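# Separate emitter holder from filter cube, stand both upright

## Task

Detach the emitter holder from the filter cube, then set the holder standing upright next to the remaining part of the cube, with both pieces resting flat on the table (see the reference image named manual).

## Robot and tools

Robot: two arms, left_arm and right_arm, each ending in a two-finger gripper. Each arm reports its gripper pose in its own base frame. The left base sits near (-0.025, +0.355, +0.025) m and the right near (+0.005, -0.335, +0.002) m in the scene frame, both turned only slightly about z. Scene frame: origin at table-top height midway between the arms, +x away from the robot over the table, +y toward left_arm, +z up. Fixed cameras and the table use the scene frame. The gripper's fingers point along its own +z and close along its y; end_effector_position is the spot between the pads, roughly 1 cm short of the tips. Printed hand poses may be a few cm off, more when reaching far.

Joint rows: every command row is 14 numbers, all arms together, never one list per arm. First left_arm's 7, then right_arm's 7. Within an arm the order is: wrist pitch, elbow, wrist yaw, wrist roll, shoulder, waist, then gripper opening. Joint values are absolute target angles in radians, the same numbers shown under Joint positions, not offsets. Elbow and wrist pitch have their signs flipped everywhere (commands and results). Usable ranges in the numbers you send: wrist pitch -1.571 to 1.571, elbow -3.142 to 0.000, wrist yaw -1.571 to 1.571, wrist roll -2.094 to 2.094, shoulder 0.000 to 3.142, waist -2.618 to 3.054. Real ends can differ by up to 0.059 rad; a target beyond that margin and farther out than the current angle is rejected, and one past the true end is clipped, sometimes with a "joint sent to its limit" note. Opening is on a -1 (shut) to +1 (wide open) scale and is absolute. To keep an arm or gripper unchanged, resend its current Joint targets and present tool command; sending 0 for the opening is a real command to half-close.

Tools:
- execute_actions(actions, cameras): actions is a list of actions; each action is up to 15 rows of 14 numbers, one row per 1/30 s step, the last row held if fewer than 15. An empty list returns the full state with all camera images. cameras picks images by name, ["all"] or [].
- move(target, speed, blend, opening_speed, grip_force, blocking, cameras): target is one 14-number row or a list of up to 15 such rows, all absolute. Joints travel in sync, so the hand sweeps a curve, and nothing is avoided, including the other arm. speed in rad/s for the joint with farthest to go (0.01 to 12.57, default 0.5), one value or one per target. blend in rad rounds corners between listed targets (0 means stop at each). opening_speed (0.2 or more, scale units per second) ramps the gripper gently. grip_force is newtons per pad, 10 to 50, one value or one per arm, and persists; lower forces close slowly. blocking=false returns early while the motion continues; a new move takes over from it. The result adds a move: line such as done, off_target, moving, held or fault, possibly with limits=held.
- wait(seconds 0 to 10): let time pass holding the last command.
- stop: brake a running move.
- zoom_image(camera, region [x0,y0,x1,y1] pixels, at most 504 x 504) on the latest image of cam_head_left, cam_head_right, cam_high, cam_low, cam_left_wrist or cam_right_wrist (all 896x504).
- show_instructions: shows the reference image.
- finished_scene(scene): ends the current scene with its number; irreversible.

Reading results: Joint positions and Joint velocities list each arm's joints in the order above, plus the finger-pad gap in metres (0.094 fully open). Joint targets are what the joints are now driven toward. grip_measured is the fingers' opening on the command scale; empty it reads a little wide, on a firm part slightly narrower than the part. grip_effort_nm is motor effort (negative closing) and can look loaded even without an object. Joint torques are total drive output including gravity, with offsets and noise; positive means toward larger numbers. "joint command not followed" means the clearance check altered that arm's targets. MOTOR HOT appears near 75 °C; at 90 °C the arm folds and is lost, at 100 °C it drops. Avoid long holding of loads, overstretched poses and pushing into unreachable targets.

Motion limits: each step a joint's target can lead its measured angle by at most 0.339 rad (waist, shoulder, elbow) or 2.2 rad (wrist joints), and a row asking the gripper to jump over 200 mm is scaled back. Tiny changes may not start a joint.

Cautions: do not let parts fall, especially off the table, and do not release pieces while they move. Avoid fast contacts, slamming, pressing hard on fixed or heavy things, and any contact between the two arms, including one gripper closing on the other's fingers. Keep force off the wrist camera cables. Close slowly on fragile parts. Loose items may occasionally be nudged by an outside push, so check the final state with cameras before ending the scene; the result must hold without the robot touching it.

Each tool is called after "Emit:" by a JSON object that holds its "fn" and its "kwargs", one argument or row to a line.

Reference images:

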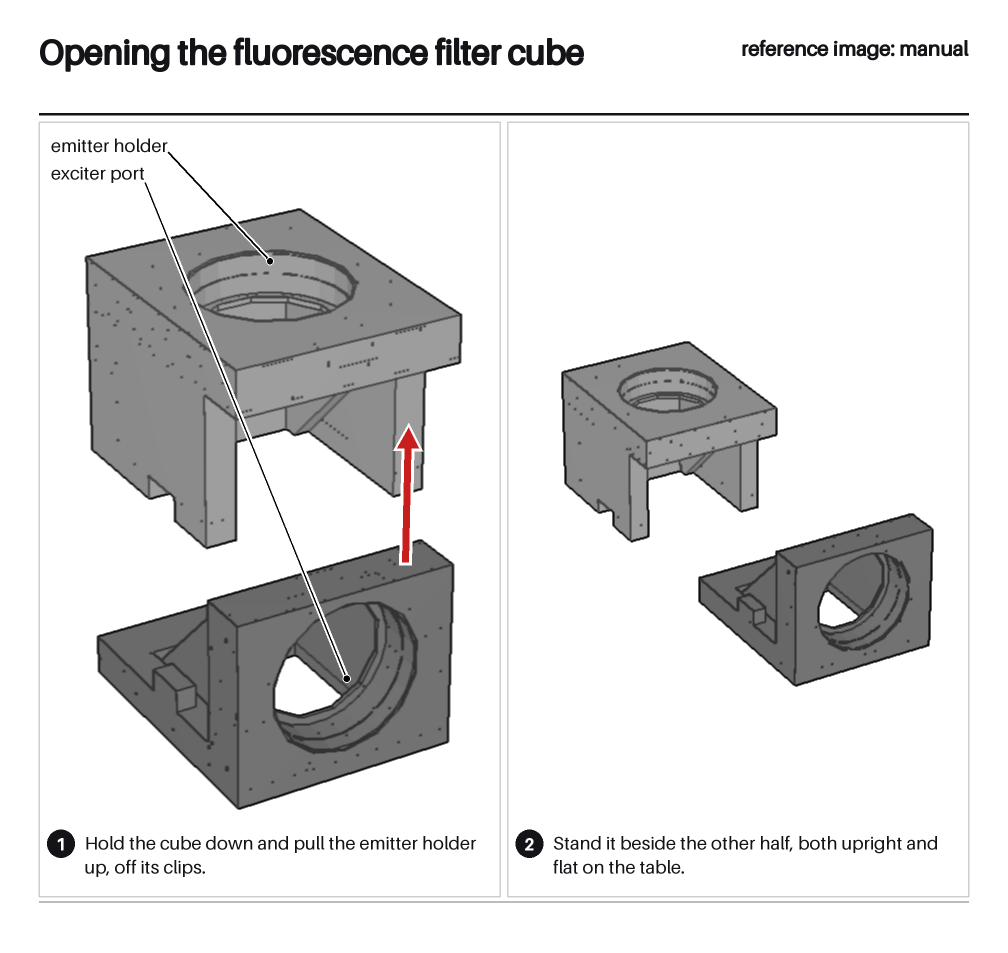

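## Session

Emit:
{"fn": "execute_actions", "kwargs": {
  "actions": []
}}

Scene clock: 0.00 s.
left_arm: end_effector_position=(+0.3882, -0.0015, +0.3983) grip_measured=+1.000 grip_effort_nm=n/a end_effector_quat_wxyz=(+0.696, +0.000, +0.718, -0.010) | right_arm: end_effector_position=(+0.4113, -0.0020, +0.1383) grip_measured=+1.000 grip_effort_nm=n/a end_effector_quat_wxyz=(+0.613, +0.024, +0.787, -0.064)
Joint names: [wrist pitch, elbow, wrist yaw, wrist roll, shoulder, waist]
Joint positions: left_arm=[0.017 -1.05 0.016 -0.013 1.064 0.001 0.094] | right_arm=[-0.799 -0.433 0.215 -0.019 1.481 0.086 0.094]
Joint velocities: within noise
Joint torques (N m): no reading
Heat: left arm: 22 °C; right arm: 23 °C.
Joint targets: left_arm=[0.019 -1.059 0.016 -0.014 1.056 0.001] | right_arm=[-0.800 -0.441 0.217 -0.020 1.473 0.086]
Tool commands: left_gripper/opening=+1.0 right_gripper/opening=+1.0

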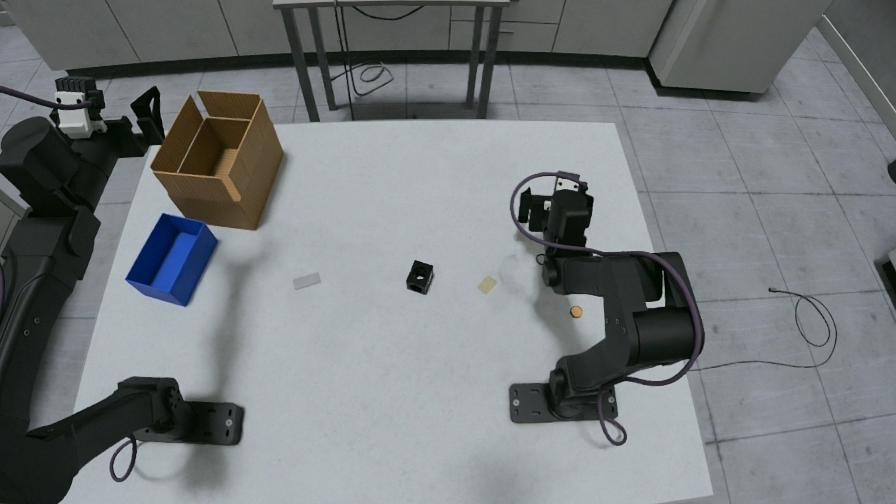

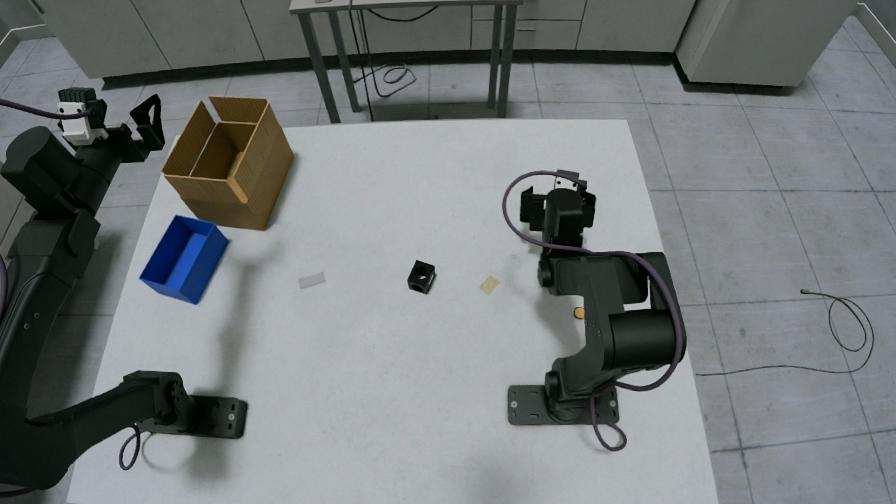

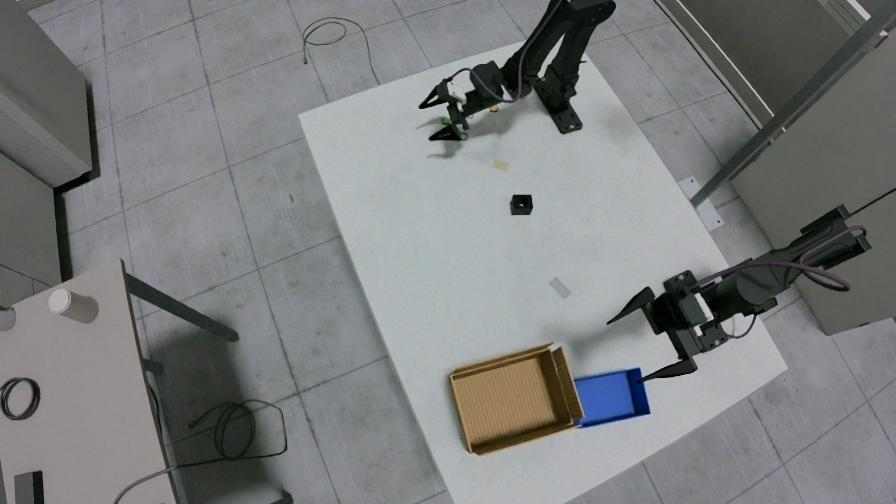

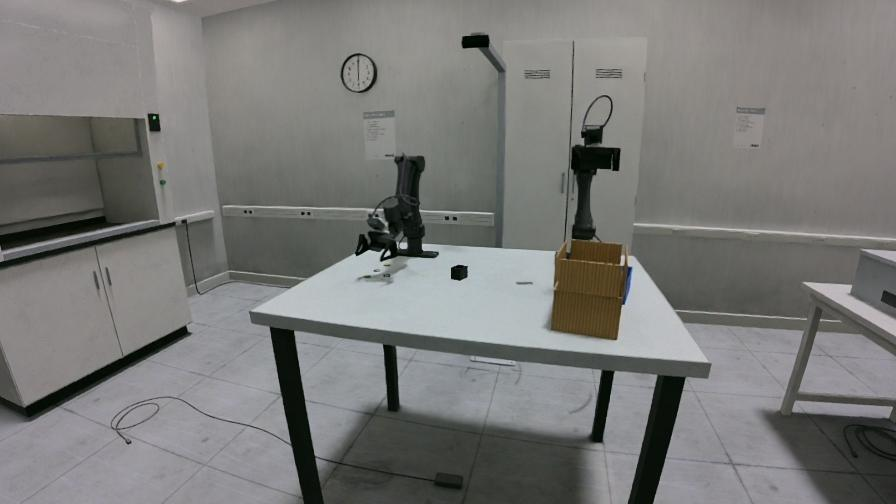

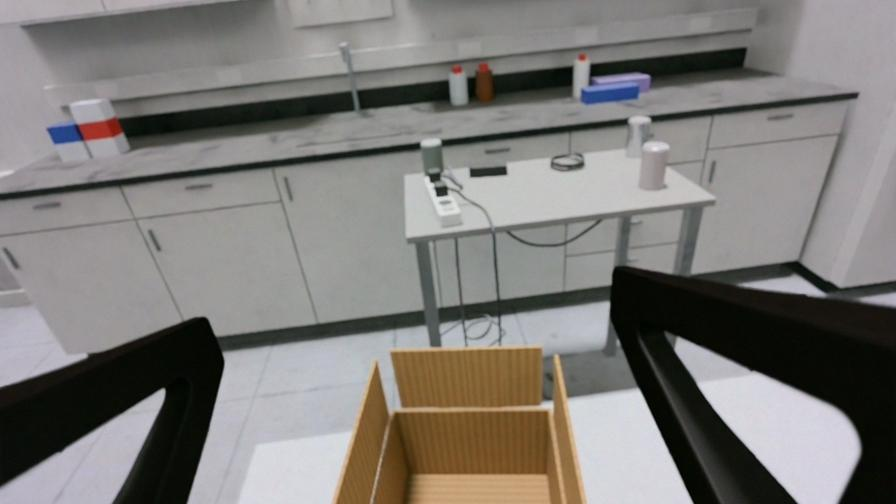

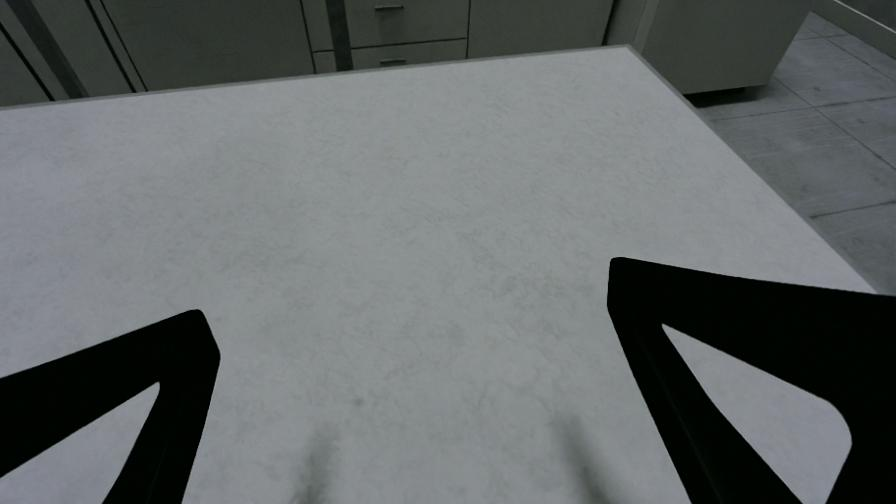

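Emit:
{"fn": "zoom_image", "kwargs": {
  "camera": "cam_head_left",
  "region": [375, 240, 465, 310]
}}

Emit:
{"fn": "zoom_image", "kwargs": {
  "camera": "cam_high",
  "region": [480, 170, 560, 235]
}}

Emit:
{"fn": "zoom_image", "kwargs": {
  "camera": "cam_low",
  "region": [425, 245, 495, 295]
}}

Emit:
{"fn": "zoom_image", "kwargs": {
  "camera": "cam_head_right",
  "region": [375, 240, 465, 310]
}}

Scaled by 5.600 from the camera's 896x504 image, which has a finer 1280x720 frame.

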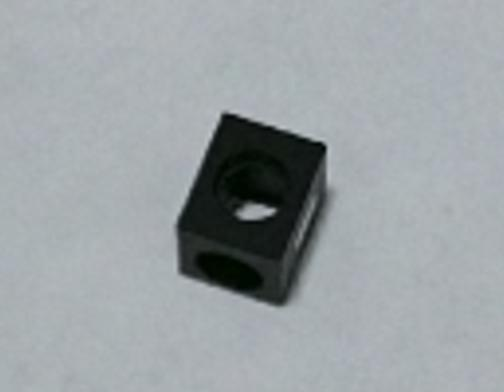

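Scaled by 6.300 from the camera's 896x504 image, which has a finer 1280x720 frame.

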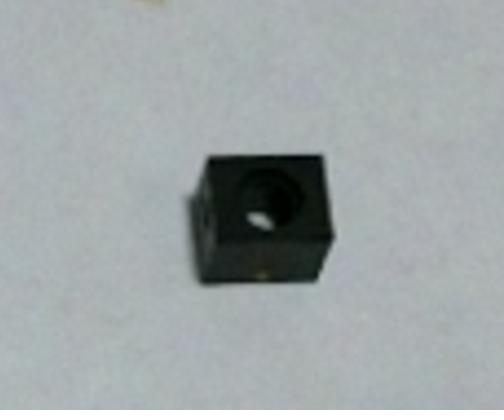

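Scaled by 7.200 from the camera's 896x504 image, which has a finer 1280x720 frame.

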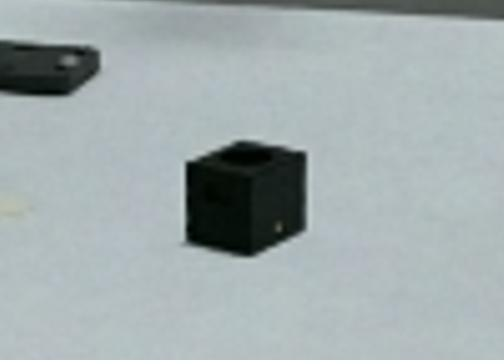

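Scaled by 5.600 from the camera's 896x504 image, which has a finer 1280x720 frame.

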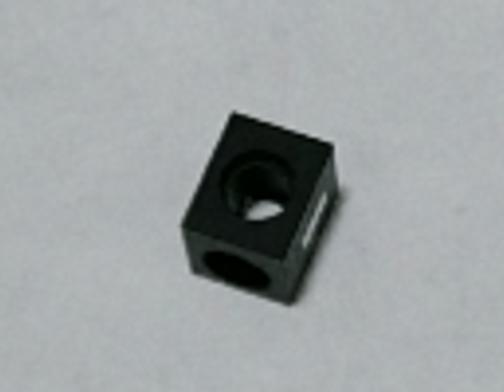

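Emit:
{"fn": "move", "kwargs": {
  "target": [0.019,-1.059,0.016,-0.014,1.056,0.001,1,1.003,-0.82,0,0,0.817,0.9,1],
  "speed": 0.8,
  "cameras": ["cam_right_wrist","cam_head_left"]
}}

Scene clock: 12.30 s.
left_arm: end_effector_position=(+0.3882, -0.0015, +0.3983) grip_measured=+1.000 grip_effort_nm=0.05 end_effector_quat_wxyz=(+0.696, +0.000, +0.718, -0.010) | right_arm: end_effector_position=(+0.1381, +0.1713, +0.1520) grip_measured=+1.000 grip_effort_nm=0.01 end_effector_quat_wxyz=(+0.249, -0.417, +0.866, +0.116)
Joint names: [wrist pitch, elbow, wrist yaw, wrist roll, shoulder, waist]
Joint positions: left_arm=[0.017 -1.05 0.016 -0.013 1.064 0.001 0.094] | right_arm=[0.982 -0.793 0.005 -0.007 0.825 0.892 0.094]
Joint torques (N m): left_arm=[-2.01 -6.64 0 -0.03 -2.84 0.01] | right_arm=[-1.07 -9.4 -0.06 0.05 -1.01 0.65]
Heat: left arm: 25 °C; right arm: 23 °C.
Joint targets: left_arm=[0.019 -1.059 0.016 -0.014 1.056 0.001] | right_arm=[1.003 -0.820 0.000 0.000 0.817 0.900]
move: done
Images, in order (width x height): cam_head_left 896x504, cam_right_wrist 896x504.

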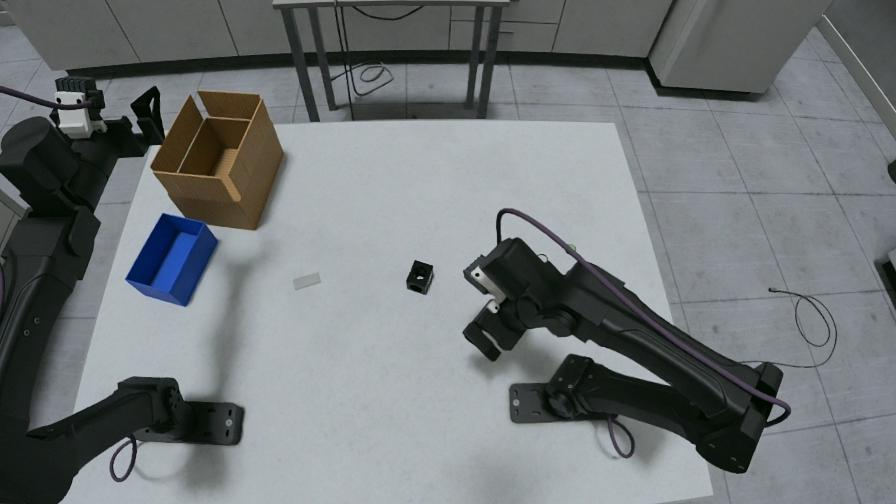

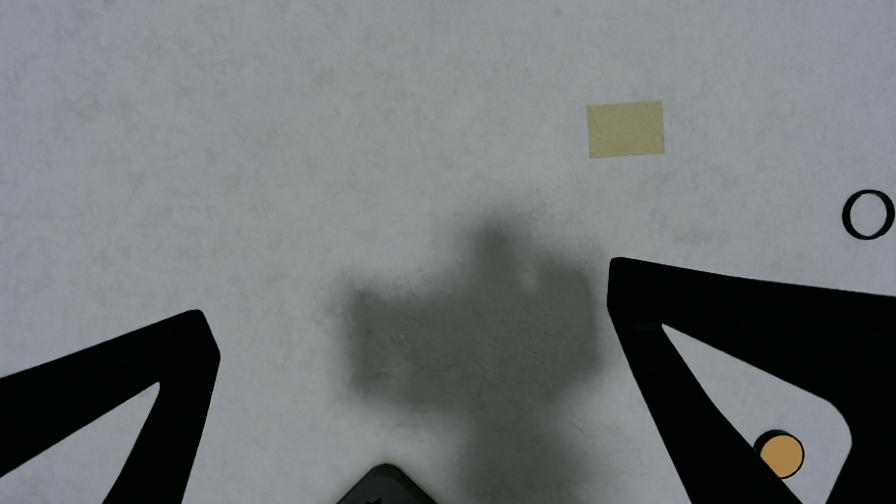

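Emit:
{"fn": "move", "kwargs": {
  "target": [0.019,-1.059,0.016,-0.014,1.056,0.001,1,0.6,-0.82,0,0,0.817,0.93,1],
  "speed": 0.8,
  "cameras": ["cam_right_wrist"]
}}

Scene clock: 14.17 s.
left_arm: end_effector_position=(+0.3882, -0.0015, +0.3983) grip_measured=+1.000 grip_effort_nm=0.05 end_effector_quat_wxyz=(+0.696, +0.000, +0.718, -0.010) | right_arm: end_effector_position=(+0.1739, +0.2295, +0.2141) grip_measured=+1.000 grip_effort_nm=0.01 end_effector_quat_wxyz=(+0.402, -0.399, +0.801, +0.196)
Joint names: [wrist pitch, elbow, wrist yaw, wrist roll, shoulder, waist]
Joint positions: left_arm=[0.017 -1.05 0.016 -0.013 1.064 0.001 0.094] | right_arm=[0.613 -0.793 0.004 -0.006 0.825 0.921 0.094]
Joint torques (N m): left_arm=[-2.02 -6.63 -0.02 -0.04 -2.84 0.02] | right_arm=[-1.81 -9.78 -0.04 0.05 -1.48 0.7]
Heat: left arm: 25 °C; right arm: 23 °C.
Joint targets: left_arm=[0.019 -1.059 0.016 -0.014 1.056 0.001] | right_arm=[0.600 -0.820 0.000 0.000 0.817 0.930]
move: done
Images, in order (width x height): cam_right_wrist 896x504.

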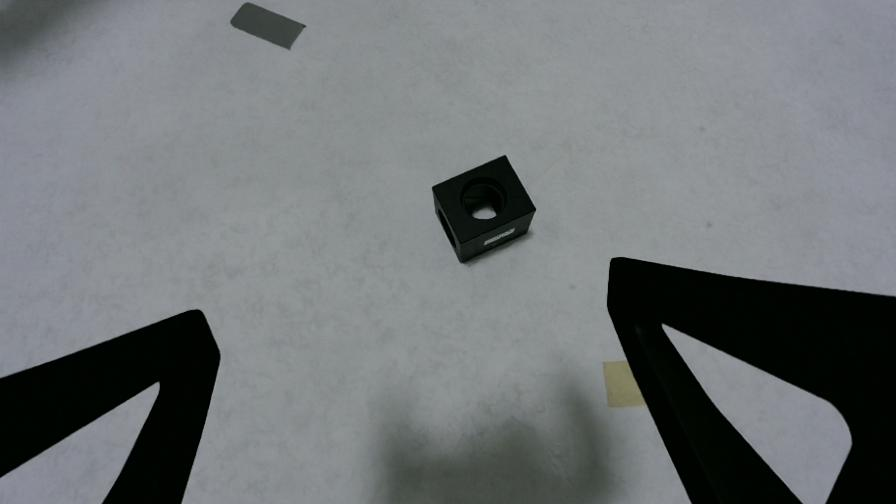

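Emit:
{"fn": "zoom_image", "kwargs": {
  "camera": "cam_right_wrist",
  "region": [410, 140, 570, 280]
}}

Scaled by 3.150 from the camera's 896x504 image, which has a finer 1280x720 frame.

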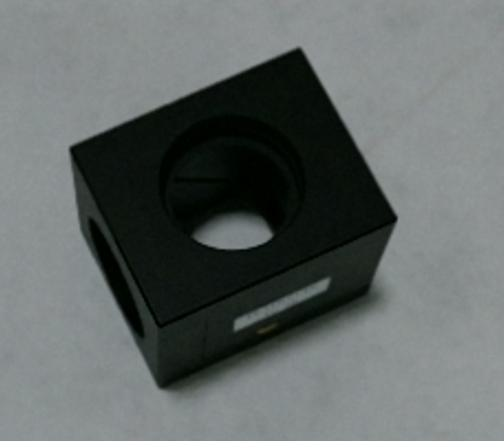

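Emit:
{"fn": "move", "kwargs": {
  "target": [0.019,-1.059,0.016,-0.014,1.056,0.001,1,1.529,-1.93,0,1.265,1.972,0.85,1],
  "speed": 1.0,
  "cameras": ["cam_right_wrist","cam_head_left"]
}}

Scene clock: 26.37 s.
left_arm: end_effector_position=(+0.3882, -0.0015, +0.3983) grip_measured=+1.000 grip_effort_nm=0.05 end_effector_quat_wxyz=(+0.696, +0.000, +0.718, -0.010) | right_arm: end_effector_position=(+0.2437, +0.2838, +0.1581) grip_measured=+1.000 grip_effort_nm=0.00 end_effector_quat_wxyz=(+0.005, +0.196, +0.981, +0.010)
Joint names: [wrist pitch, elbow, wrist yaw, wrist roll, shoulder, waist]
Joint positions: left_arm=[0.017 -1.05 0.016 -0.013 1.064 0.001 0.094] | right_arm=[1.492 -1.906 -0.002 1.252 1.963 0.858 0.094]
Joint torques (N m): left_arm=[-2 -6.6 -0.02 -0.03 -2.92 0.03] | right_arm=[0 -8.23 0 0.08 -8.84 -0.72]
Heat: left arm: 27 °C; right arm: 24 °C.
Joint targets: left_arm=[0.019 -1.059 0.016 -0.014 1.056 0.001] | right_arm=[1.529 -1.930 0.000 1.265 1.972 0.850]
move: off_target (right_arm); right_arm: the wrist pitch is farthest, 0.037 rad from its target
Images, in order (width x height): cam_head_left 896x504, cam_right_wrist 896x504.

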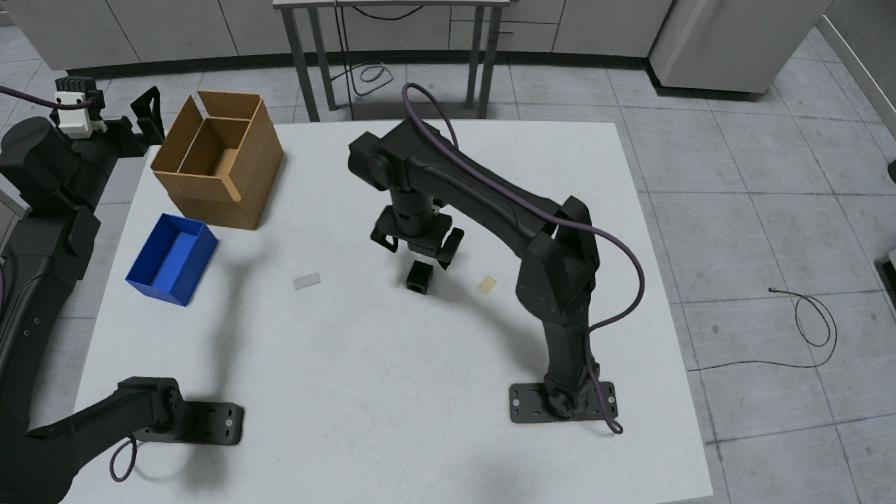

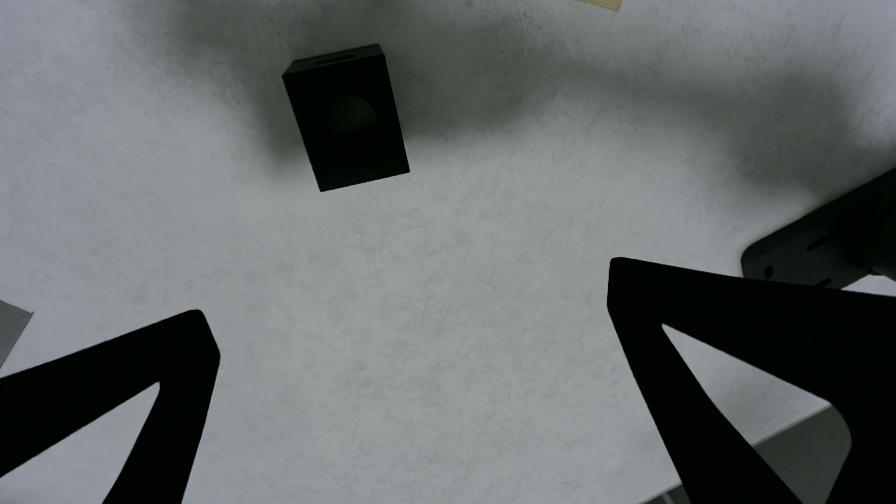

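Emit:
{"fn": "move", "kwargs": {
  "target": [0.019,-1.059,0.016,-0.014,1.056,0.001,1,1.455,-1.974,0,1.118,2.105,0.812,1],
  "speed": 0.5,
  "cameras": ["cam_right_wrist"]
}}

Scene clock: 30.80 s.
left_arm: end_effector_position=(+0.3882, -0.0015, +0.3983) grip_measured=+1.000 grip_effort_nm=0.06 end_effector_quat_wxyz=(+0.696, +0.000, +0.718, -0.010) | right_arm: end_effector_position=(+0.2719, +0.2918, +0.1207) grip_measured=+1.000 grip_effort_nm=0.01 end_effector_quat_wxyz=(-0.006, +0.151, +0.988, -0.006)
Joint names: [wrist pitch, elbow, wrist yaw, wrist roll, shoulder, waist]
Joint positions: left_arm=[0.017 -1.05 0.016 -0.013 1.064 0.001 0.094] | right_arm=[1.442 -1.95 -0.003 1.12 2.095 0.817 0.094]
Joint torques (N m): left_arm=[-2 -6.57 -0.01 -0.03 -2.85 0.05] | right_arm=[-0.12 -8.24 0.03 -0.04 -9.83 -0.46]
Heat: left arm: 27 °C; right arm: 24 °C.
Joint targets: left_arm=[0.019 -1.059 0.016 -0.014 1.056 0.001] | right_arm=[1.455 -1.974 0.000 1.118 2.105 0.812]
move: done
Images, in order (width x height): cam_right_wrist 896x504.

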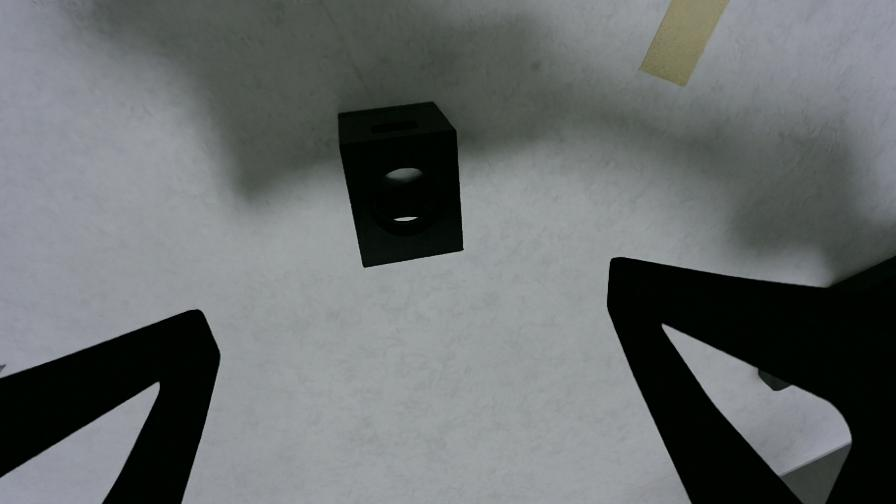

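Emit:
{"fn": "move", "kwargs": {
  "target": [0.019,-1.059,0.016,-0.014,1.056,0.001,1,1.2545,-1.775,0,1.105,2.091,0.812,1],
  "speed": 0.4,
  "cameras": ["cam_right_wrist"]
}}

Scene clock: 33.23 s.
left_arm: end_effector_position=(+0.3882, -0.0015, +0.3983) grip_measured=+1.000 grip_effort_nm=0.06 end_effector_quat_wxyz=(+0.696, +0.000, +0.718, -0.010) | right_arm: end_effector_position=(+0.2777, +0.2980, +0.0788) grip_measured=+1.000 grip_effort_nm=0.00 end_effector_quat_wxyz=(+0.003, +0.145, +0.989, +0.007)
Joint names: [wrist pitch, elbow, wrist yaw, wrist roll, shoulder, waist]
Joint positions: left_arm=[0.017 -1.05 0.016 -0.013 1.064 0.001 0.094] | right_arm=[1.244 -1.784 -0.003 1.107 2.095 0.817 0.094]
Joint torques (N m): left_arm=[-2 -6.57 -0.01 -0.02 -2.82 0.06] | right_arm=[-0.2 -5.16 0.02 -0.05 -11 -0.5]
Heat: left arm: 28 °C; right arm: 24 °C.
Joint targets: left_arm=[0.019 -1.059 0.016 -0.014 1.056 0.001] | right_arm=[1.255 -1.775 0.000 1.105 2.091 0.812]
move: done
Images, in order (width x height): cam_right_wrist 896x504.

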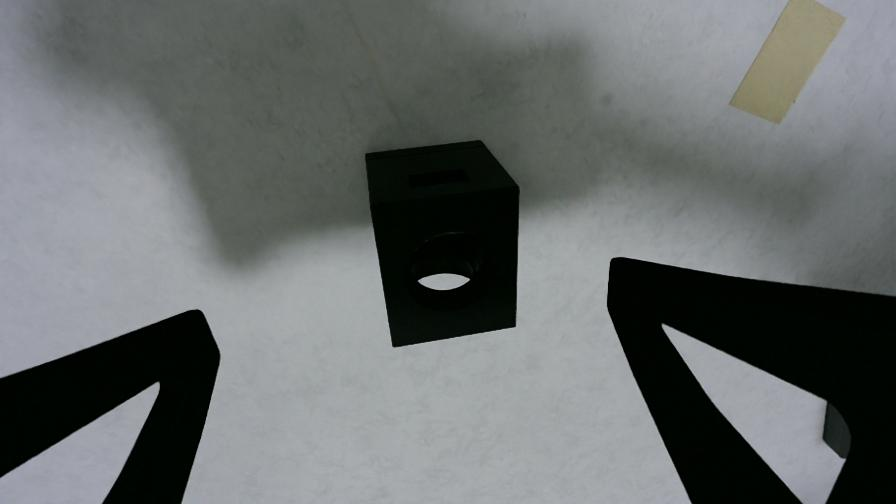

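Emit:
{"fn": "move", "kwargs": {
  "target": [0.019,-1.059,0.016,-0.014,1.056,0.001,1,1.07,-1.589,0,1.096,2.117,0.803,1],
  "speed": 0.3,
  "cameras": ["cam_right_wrist","cam_head_left","cam_low"]
}}

Scene clock: 51.77 s.
left_arm: end_effector_position=(+0.3882, -0.0015, +0.3983) grip_measured=+1.000 grip_effort_nm=0.05 end_effector_quat_wxyz=(+0.696, +0.000, +0.718, -0.010) | right_arm: end_effector_position=(+0.2733, +0.2906, +0.0313) grip_measured=+1.000 grip_effort_nm=0.01 end_effector_quat_wxyz=(+0.002, +0.142, +0.990, +0.005)
Joint names: [wrist pitch, elbow, wrist yaw, wrist roll, shoulder, waist]
Joint positions: left_arm=[0.017 -1.05 0.016 -0.013 1.064 0.001 0.094] | right_arm=[1.061 -1.598 -0.003 1.098 2.098 0.812 0.094]
Joint torques (N m): left_arm=[-2 -6.54 -0.02 -0.03 -2.88 0.05] | right_arm=[-0.18 -4.92 0.03 -0.04 -9.06 -0.87]
Heat: left arm: 29 °C; right arm: 24 °C.
Joint targets: left_arm=[0.019 -1.059 0.016 -0.014 1.056 0.001] | right_arm=[1.070 -1.589 0.000 1.096 2.117 0.803]
move: done
Images, in order (width x height): cam_head_left 896x504, cam_low 896x504, cam_right_wrist 896x504.

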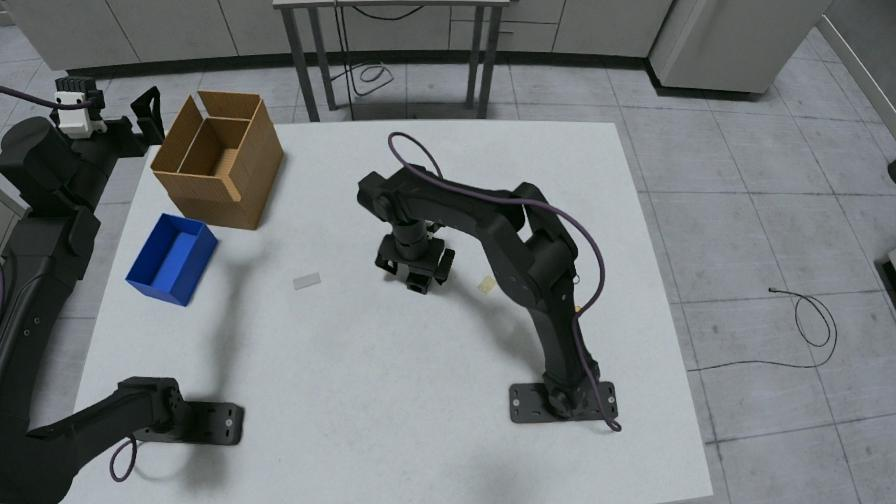

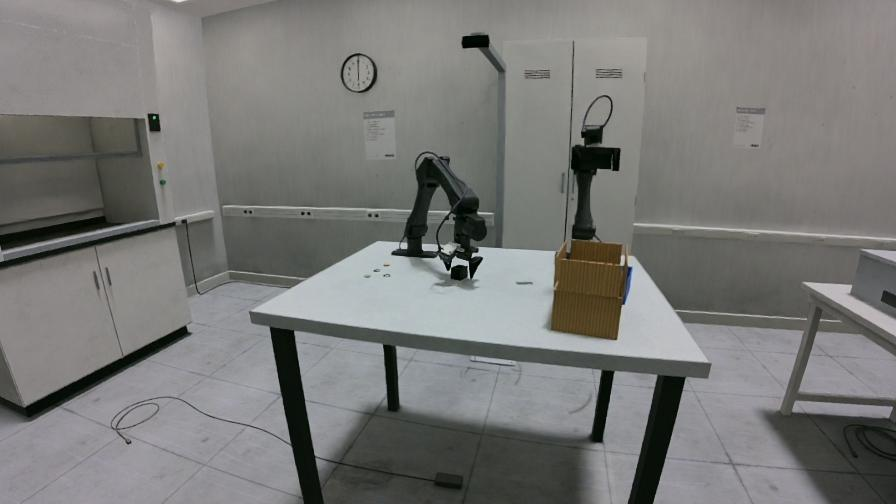

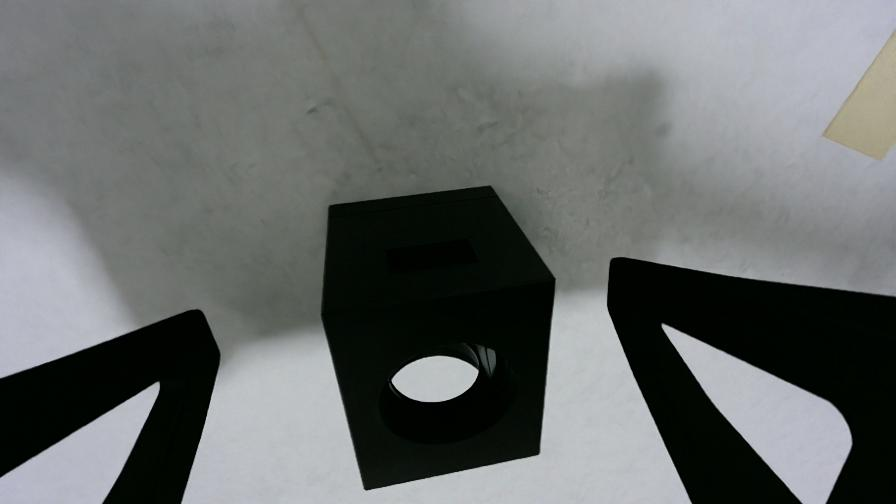

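Emit:
{"fn": "move", "kwargs": {
  "target": [0.019,-1.059,0.016,-0.014,1.056,0.001,1,1.07,-1.589,0,1.096,2.117,0.803,-0.27],
  "opening_speed": 1.0,
  "cameras": ["cam_right_wrist"]
}}

Scene clock: 54.13 s.
left_arm: end_effector_position=(+0.3882, -0.0015, +0.3983) grip_measured=+1.000 grip_effort_nm=0.05 end_effector_quat_wxyz=(+0.696, +0.000, +0.718, -0.010) | right_arm: end_effector_position=(+0.2732, +0.2909, +0.0314) grip_measured=-0.146 grip_effort_nm=-1.02 end_effector_quat_wxyz=(+0.001, +0.142, +0.990, +0.006)
Joint names: [wrist pitch, elbow, wrist yaw, wrist roll, shoulder, waist]
Joint positions: left_arm=[0.017 -1.05 0.016 -0.013 1.064 0.001 0.094] | right_arm=[1.06 -1.598 -0.004 1.097 2.098 0.812 0.04]
Joint torques (N m): left_arm=[-2 -6.58 -0.03 -0.04 -2.86 0.09] | right_arm=[-0.21 -4.94 0.03 -0.04 -9.01 -0.9]
Heat: left arm: 29 °C; right arm: 24 °C.
Joint targets: left_arm=[0.019 -1.059 0.016 -0.014 1.056 0.001] | right_arm=[1.070 -1.589 0.000 1.096 2.117 0.803]
move: done
Images, in order (width x height): cam_right_wrist 896x504.

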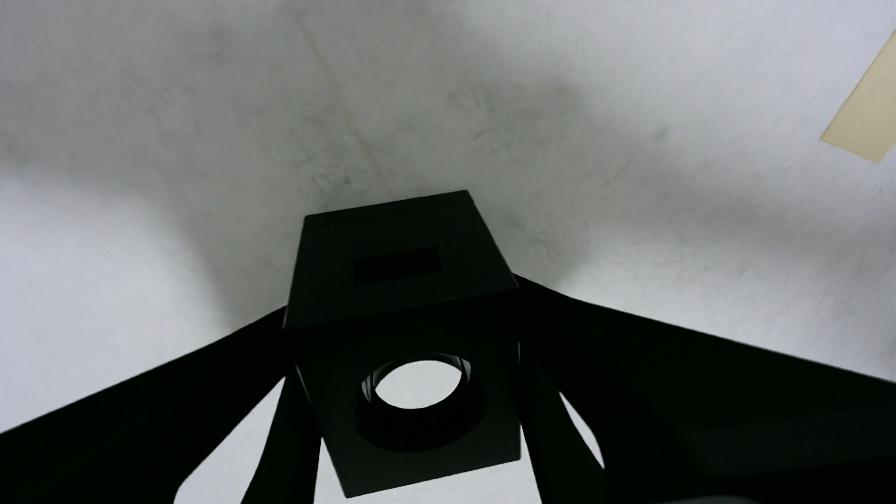

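Emit:
{"fn": "zoom_image", "kwargs": {
  "camera": "cam_low",
  "region": [400, 190, 520, 290]
}}

Emit:
{"fn": "zoom_image", "kwargs": {
  "camera": "cam_low",
  "region": [550, 90, 650, 190]
}}

Emit:
{"fn": "zoom_image", "kwargs": {
  "camera": "cam_head_left",
  "region": [350, 160, 490, 310]
}}

This scene's latest camera images include none from cam_low. They are from: cam_right_wrist. cam_low's image comes with the result of a call that names it in "cameras".

This scene's latest camera images include none from cam_low. They are from: cam_right_wrist. cam_low's image comes with the result of a call that names it in "cameras".

This scene's latest camera images include none from cam_head_left. They are from: cam_right_wrist. cam_head_left's image comes with the result of a call that names it in "cameras".

Emit:
{"fn": "move", "kwargs": {
  "target": [
    [0.019,-1.059,0.016,-0.014,1.056,0.001,1,1.178,-1.699,0,1.096,2.075,0.803,-0.27],
    [0.019,-1.059,0.016,-0.014,1.056,0.001,1,1.178,-1.699,0,1.69,2.075,0.803,-0.27]
  ],
  "speed": [0.2,0.7],
  "cameras": ["cam_right_wrist","cam_low","cam_head_left","cam_high"]
}}

Emit:
{"fn": "zoom_image", "kwargs": {
  "camera": "cam_low",
  "region": [400, 190, 520, 290]
}}

Emit:
{"fn": "zoom_image", "kwargs": {
  "camera": "cam_low",
  "region": [550, 90, 650, 190]
}}

Emit:
{"fn": "zoom_image", "kwargs": {
  "camera": "cam_head_left",
  "region": [350, 160, 490, 310]
}}

Emit:
{"fn": "zoom_image", "kwargs": {
  "camera": "cam_high",
  "region": [600, 190, 880, 400]
}}

Scene clock: 59.40 s.
left_arm: end_effector_position=(+0.3882, -0.0015, +0.3983) grip_measured=+1.000 grip_effort_nm=0.05 end_effector_quat_wxyz=(+0.696, +0.000, +0.718, -0.010) | right_arm: end_effector_position=(+0.2753, +0.2931, +0.0499) grip_measured=-0.146 grip_effort_nm=-1.02 end_effector_quat_wxyz=(-0.001, +0.419, +0.908, +0.004)
Joint names: [wrist pitch, elbow, wrist yaw, wrist roll, shoulder, waist]
Joint positions: left_arm=[0.017 -1.05 0.016 -0.013 1.064 0.001 0.094] | right_arm=[1.14 -1.673 -0.004 1.677 2.098 0.812 0.04]
Joint torques (N m): left_arm=[-2 -6.58 -0.01 -0.03 -2.86 0.06] | right_arm=[0.07 -8.39 0.04 0.1 -12.63 -0.8]
Heat: left arm: 29 °C; right arm: 24 °C.
Joint targets: left_arm=[0.019 -1.059 0.016 -0.014 1.056 0.001] | right_arm=[1.178 -1.699 0.000 1.690 2.075 0.803]
move: off_target (right_arm); right_arm: the wrist pitch is farthest, 0.038 rad from its target
Images, in order (width x height): cam_head_left 896x504, cam_high 896x504, cam_low 896x504, cam_right_wrist 896x504.

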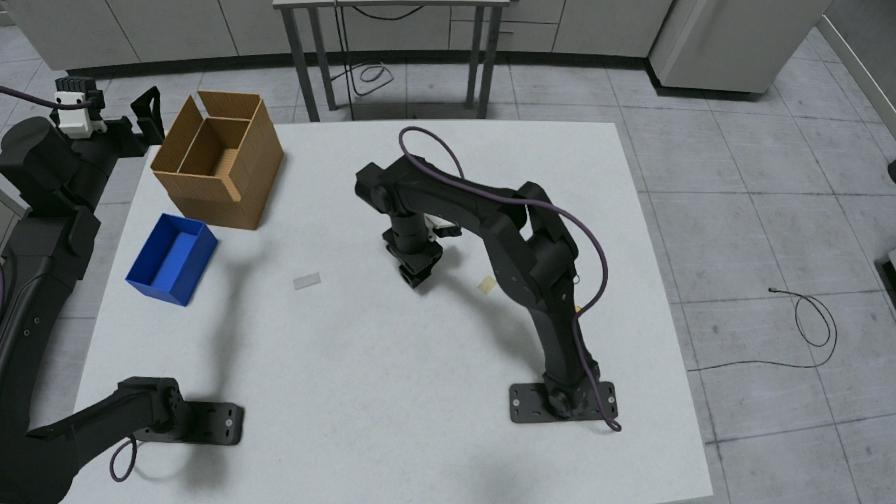

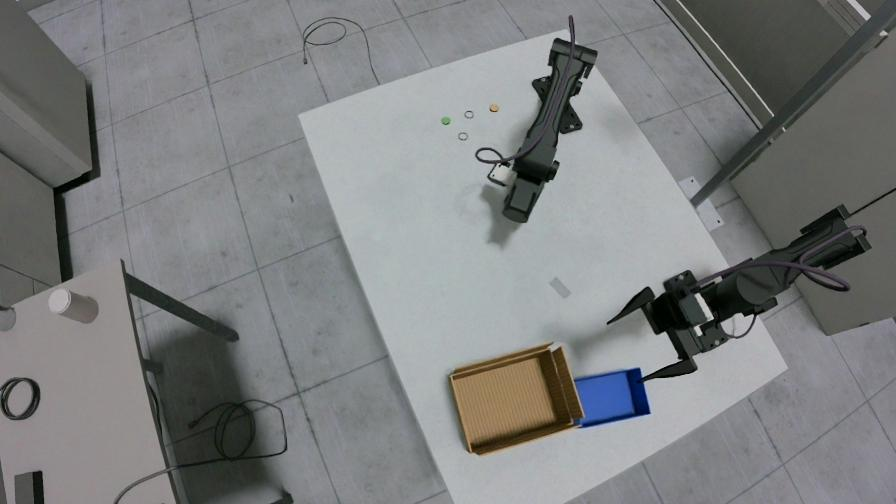

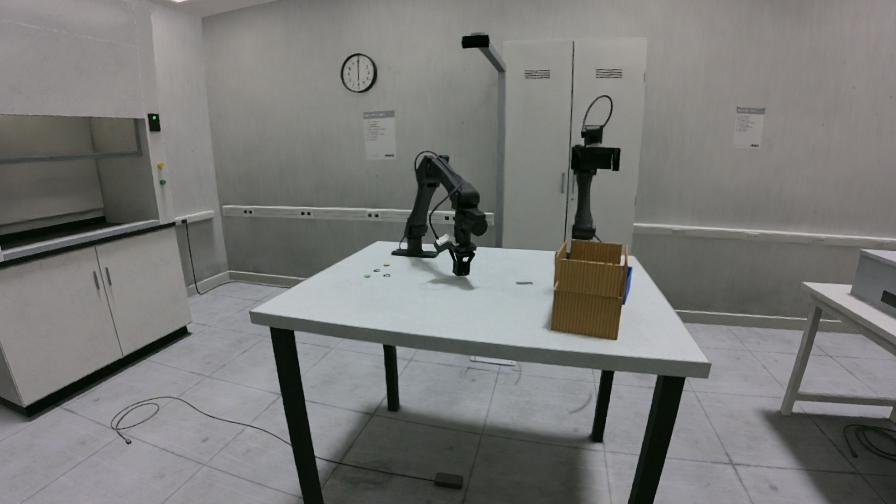

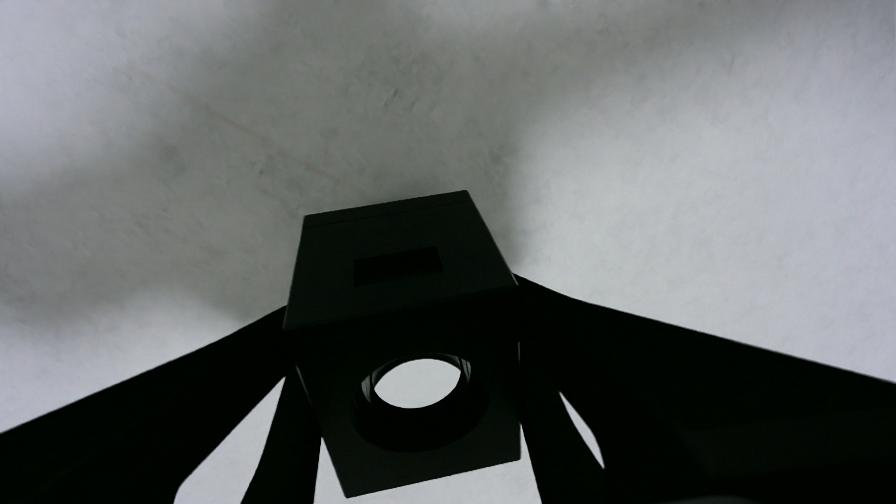

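Scaled by 4.200 from the camera's 896x504 image, which has a finer 1280x720 frame.

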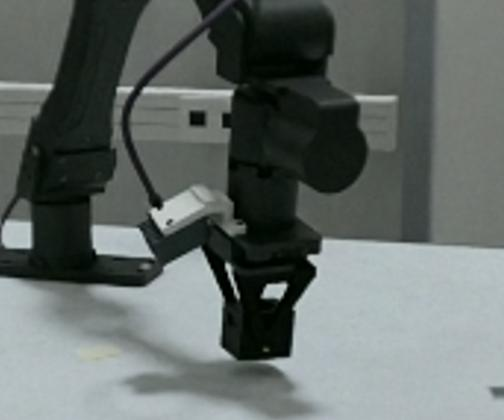

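Scaled by 5.040 from the camera's 896x504 image, which has a finer 1280x720 frame.

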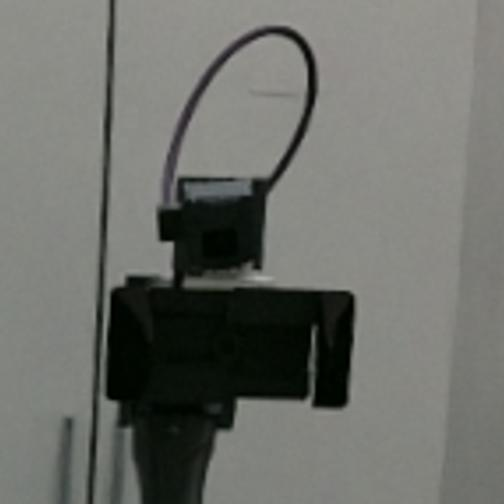

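Scaled by 3.360 from the camera's 896x504 image, which has a finer 1280x720 frame.

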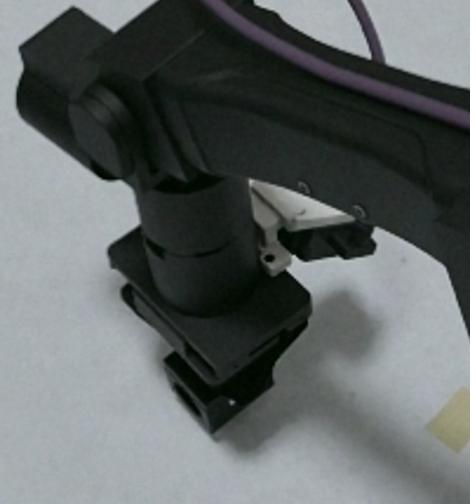

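Scaled by 1.800 from the camera's 896x504 image, which has a finer 1280x720 frame.

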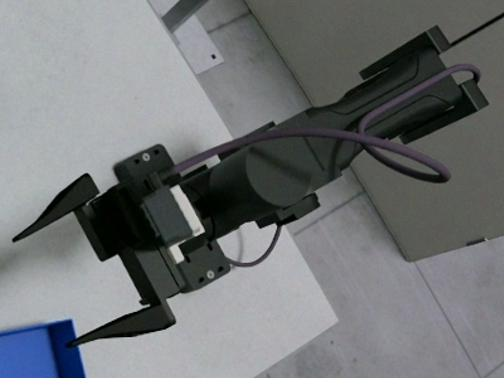

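Emit:
{"fn": "move", "kwargs": {
  "target": [0.019,-1.059,0.016,-0.014,1.056,0.001,1,1.07,-1.589,0,1.69,2.117,0.803,-0.27],
  "speed": 0.1,
  "cameras": ["cam_right_wrist","cam_low"]
}}

Emit:
{"fn": "zoom_image", "kwargs": {
  "camera": "cam_low",
  "region": [430, 230, 490, 290]
}}

Scene clock: 62.00 s.
left_arm: end_effector_position=(+0.3882, -0.0015, +0.3983) grip_measured=+1.000 grip_effort_nm=0.05 end_effector_quat_wxyz=(+0.696, +0.000, +0.718, -0.010) | right_arm: end_effector_position=(+0.2740, +0.2919, +0.0335) grip_measured=-0.146 grip_effort_nm=-1.02 end_effector_quat_wxyz=(-0.002, +0.420, +0.907, +0.008)
Joint names: [wrist pitch, elbow, wrist yaw, wrist roll, shoulder, waist]
Joint positions: left_arm=[0.017 -1.05 0.016 -0.013 1.064 0.001 0.094] | right_arm=[1.066 -1.607 -0.008 1.678 2.098 0.811 0.04]
Joint torques (N m): left_arm=[-1.99 -6.58 -0.02 -0.04 -2.82 0.09] | right_arm=[-0.25 -4.16 0.08 0.11 -9.07 -0.72]
Heat: left arm: 29 °C; right arm: 24 °C.
Joint targets: left_arm=[0.019 -1.059 0.016 -0.014 1.056 0.001] | right_arm=[1.070 -1.589 0.000 1.690 2.117 0.803]
move: done
Images, in order (width x height): cam_low 896x504, cam_right_wrist 896x504.

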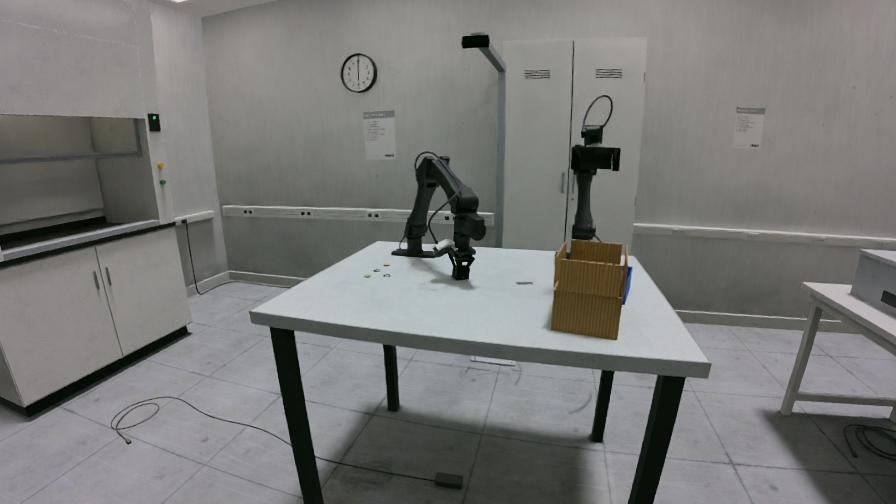

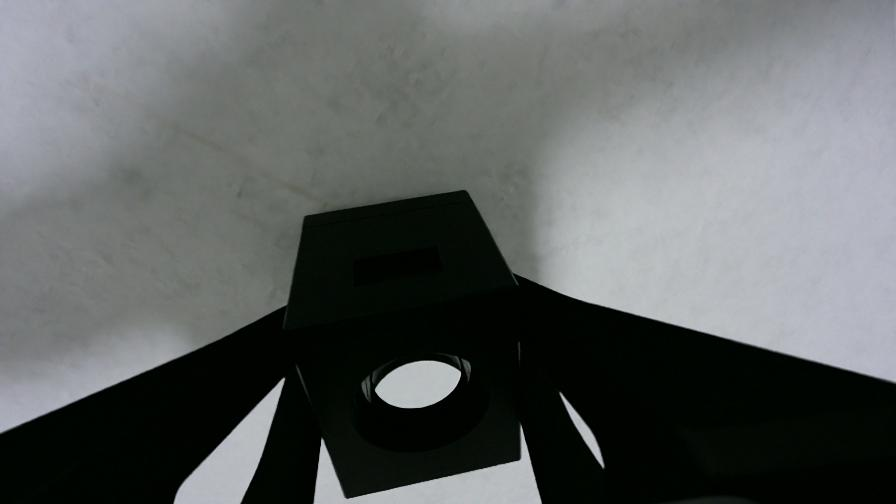

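Scaled by 8.400 from the camera's 896x504 image, which has a finer 1280x720 frame.

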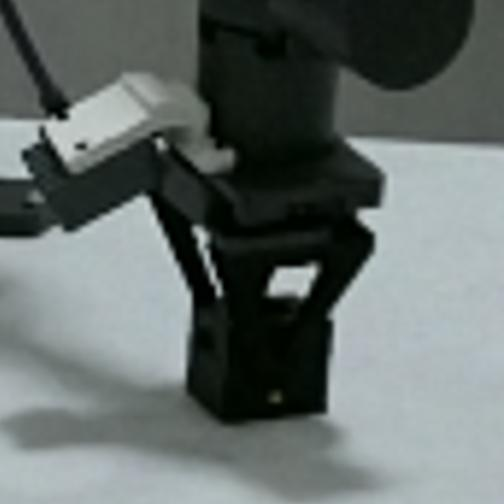

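Emit:
{"fn": "move", "kwargs": {
  "target": [0.019,-1.059,0.016,-0.014,1.056,0.001,1,1.055,-1.575,0,1.69,2.12,0.803,-0.27],
  "speed": 0.1
}}

Scene clock: 63.00 s.
left_arm: end_effector_position=(+0.3882, -0.0015, +0.3983) grip_measured=+1.000 grip_effort_nm=0.06 end_effector_quat_wxyz=(+0.696, +0.000, +0.718, -0.010) | right_arm: end_effector_position=(+0.2738, +0.2918, +0.0327) grip_measured=-0.146 grip_effort_nm=-1.02 end_effector_quat_wxyz=(-0.002, +0.420, +0.907, +0.008)
Joint names: [wrist pitch, elbow, wrist yaw, wrist roll, shoulder, waist]
Joint positions: left_arm=[0.017 -1.05 0.016 -0.013 1.064 0.001 0.094] | right_arm=[1.062 -1.603 -0.009 1.678 2.098 0.811 0.04]
Joint torques (N m): left_arm=[-2 -6.6 -0.01 -0.04 -2.82 0.09] | right_arm=[-0.37 -3.19 0.08 0.09 -8.83 -0.73]
Heat: left arm: 29 °C; right arm: 24 °C.
Joint targets: left_arm=[0.019 -1.059 0.016 -0.014 1.056 0.001] | right_arm=[1.055 -1.575 0.000 1.690 2.120 0.803]
move: done


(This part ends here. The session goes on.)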